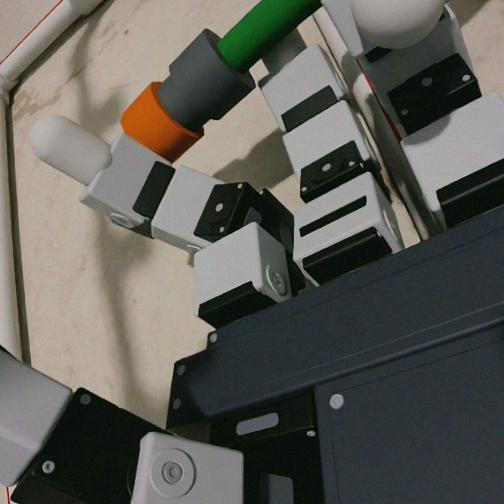

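Scaled by 1.680 from the camera's 504x504 image, which has a finer 720x720 frame.

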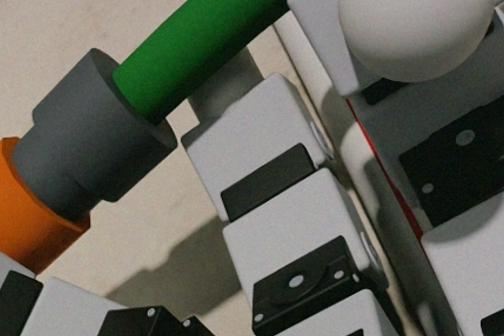

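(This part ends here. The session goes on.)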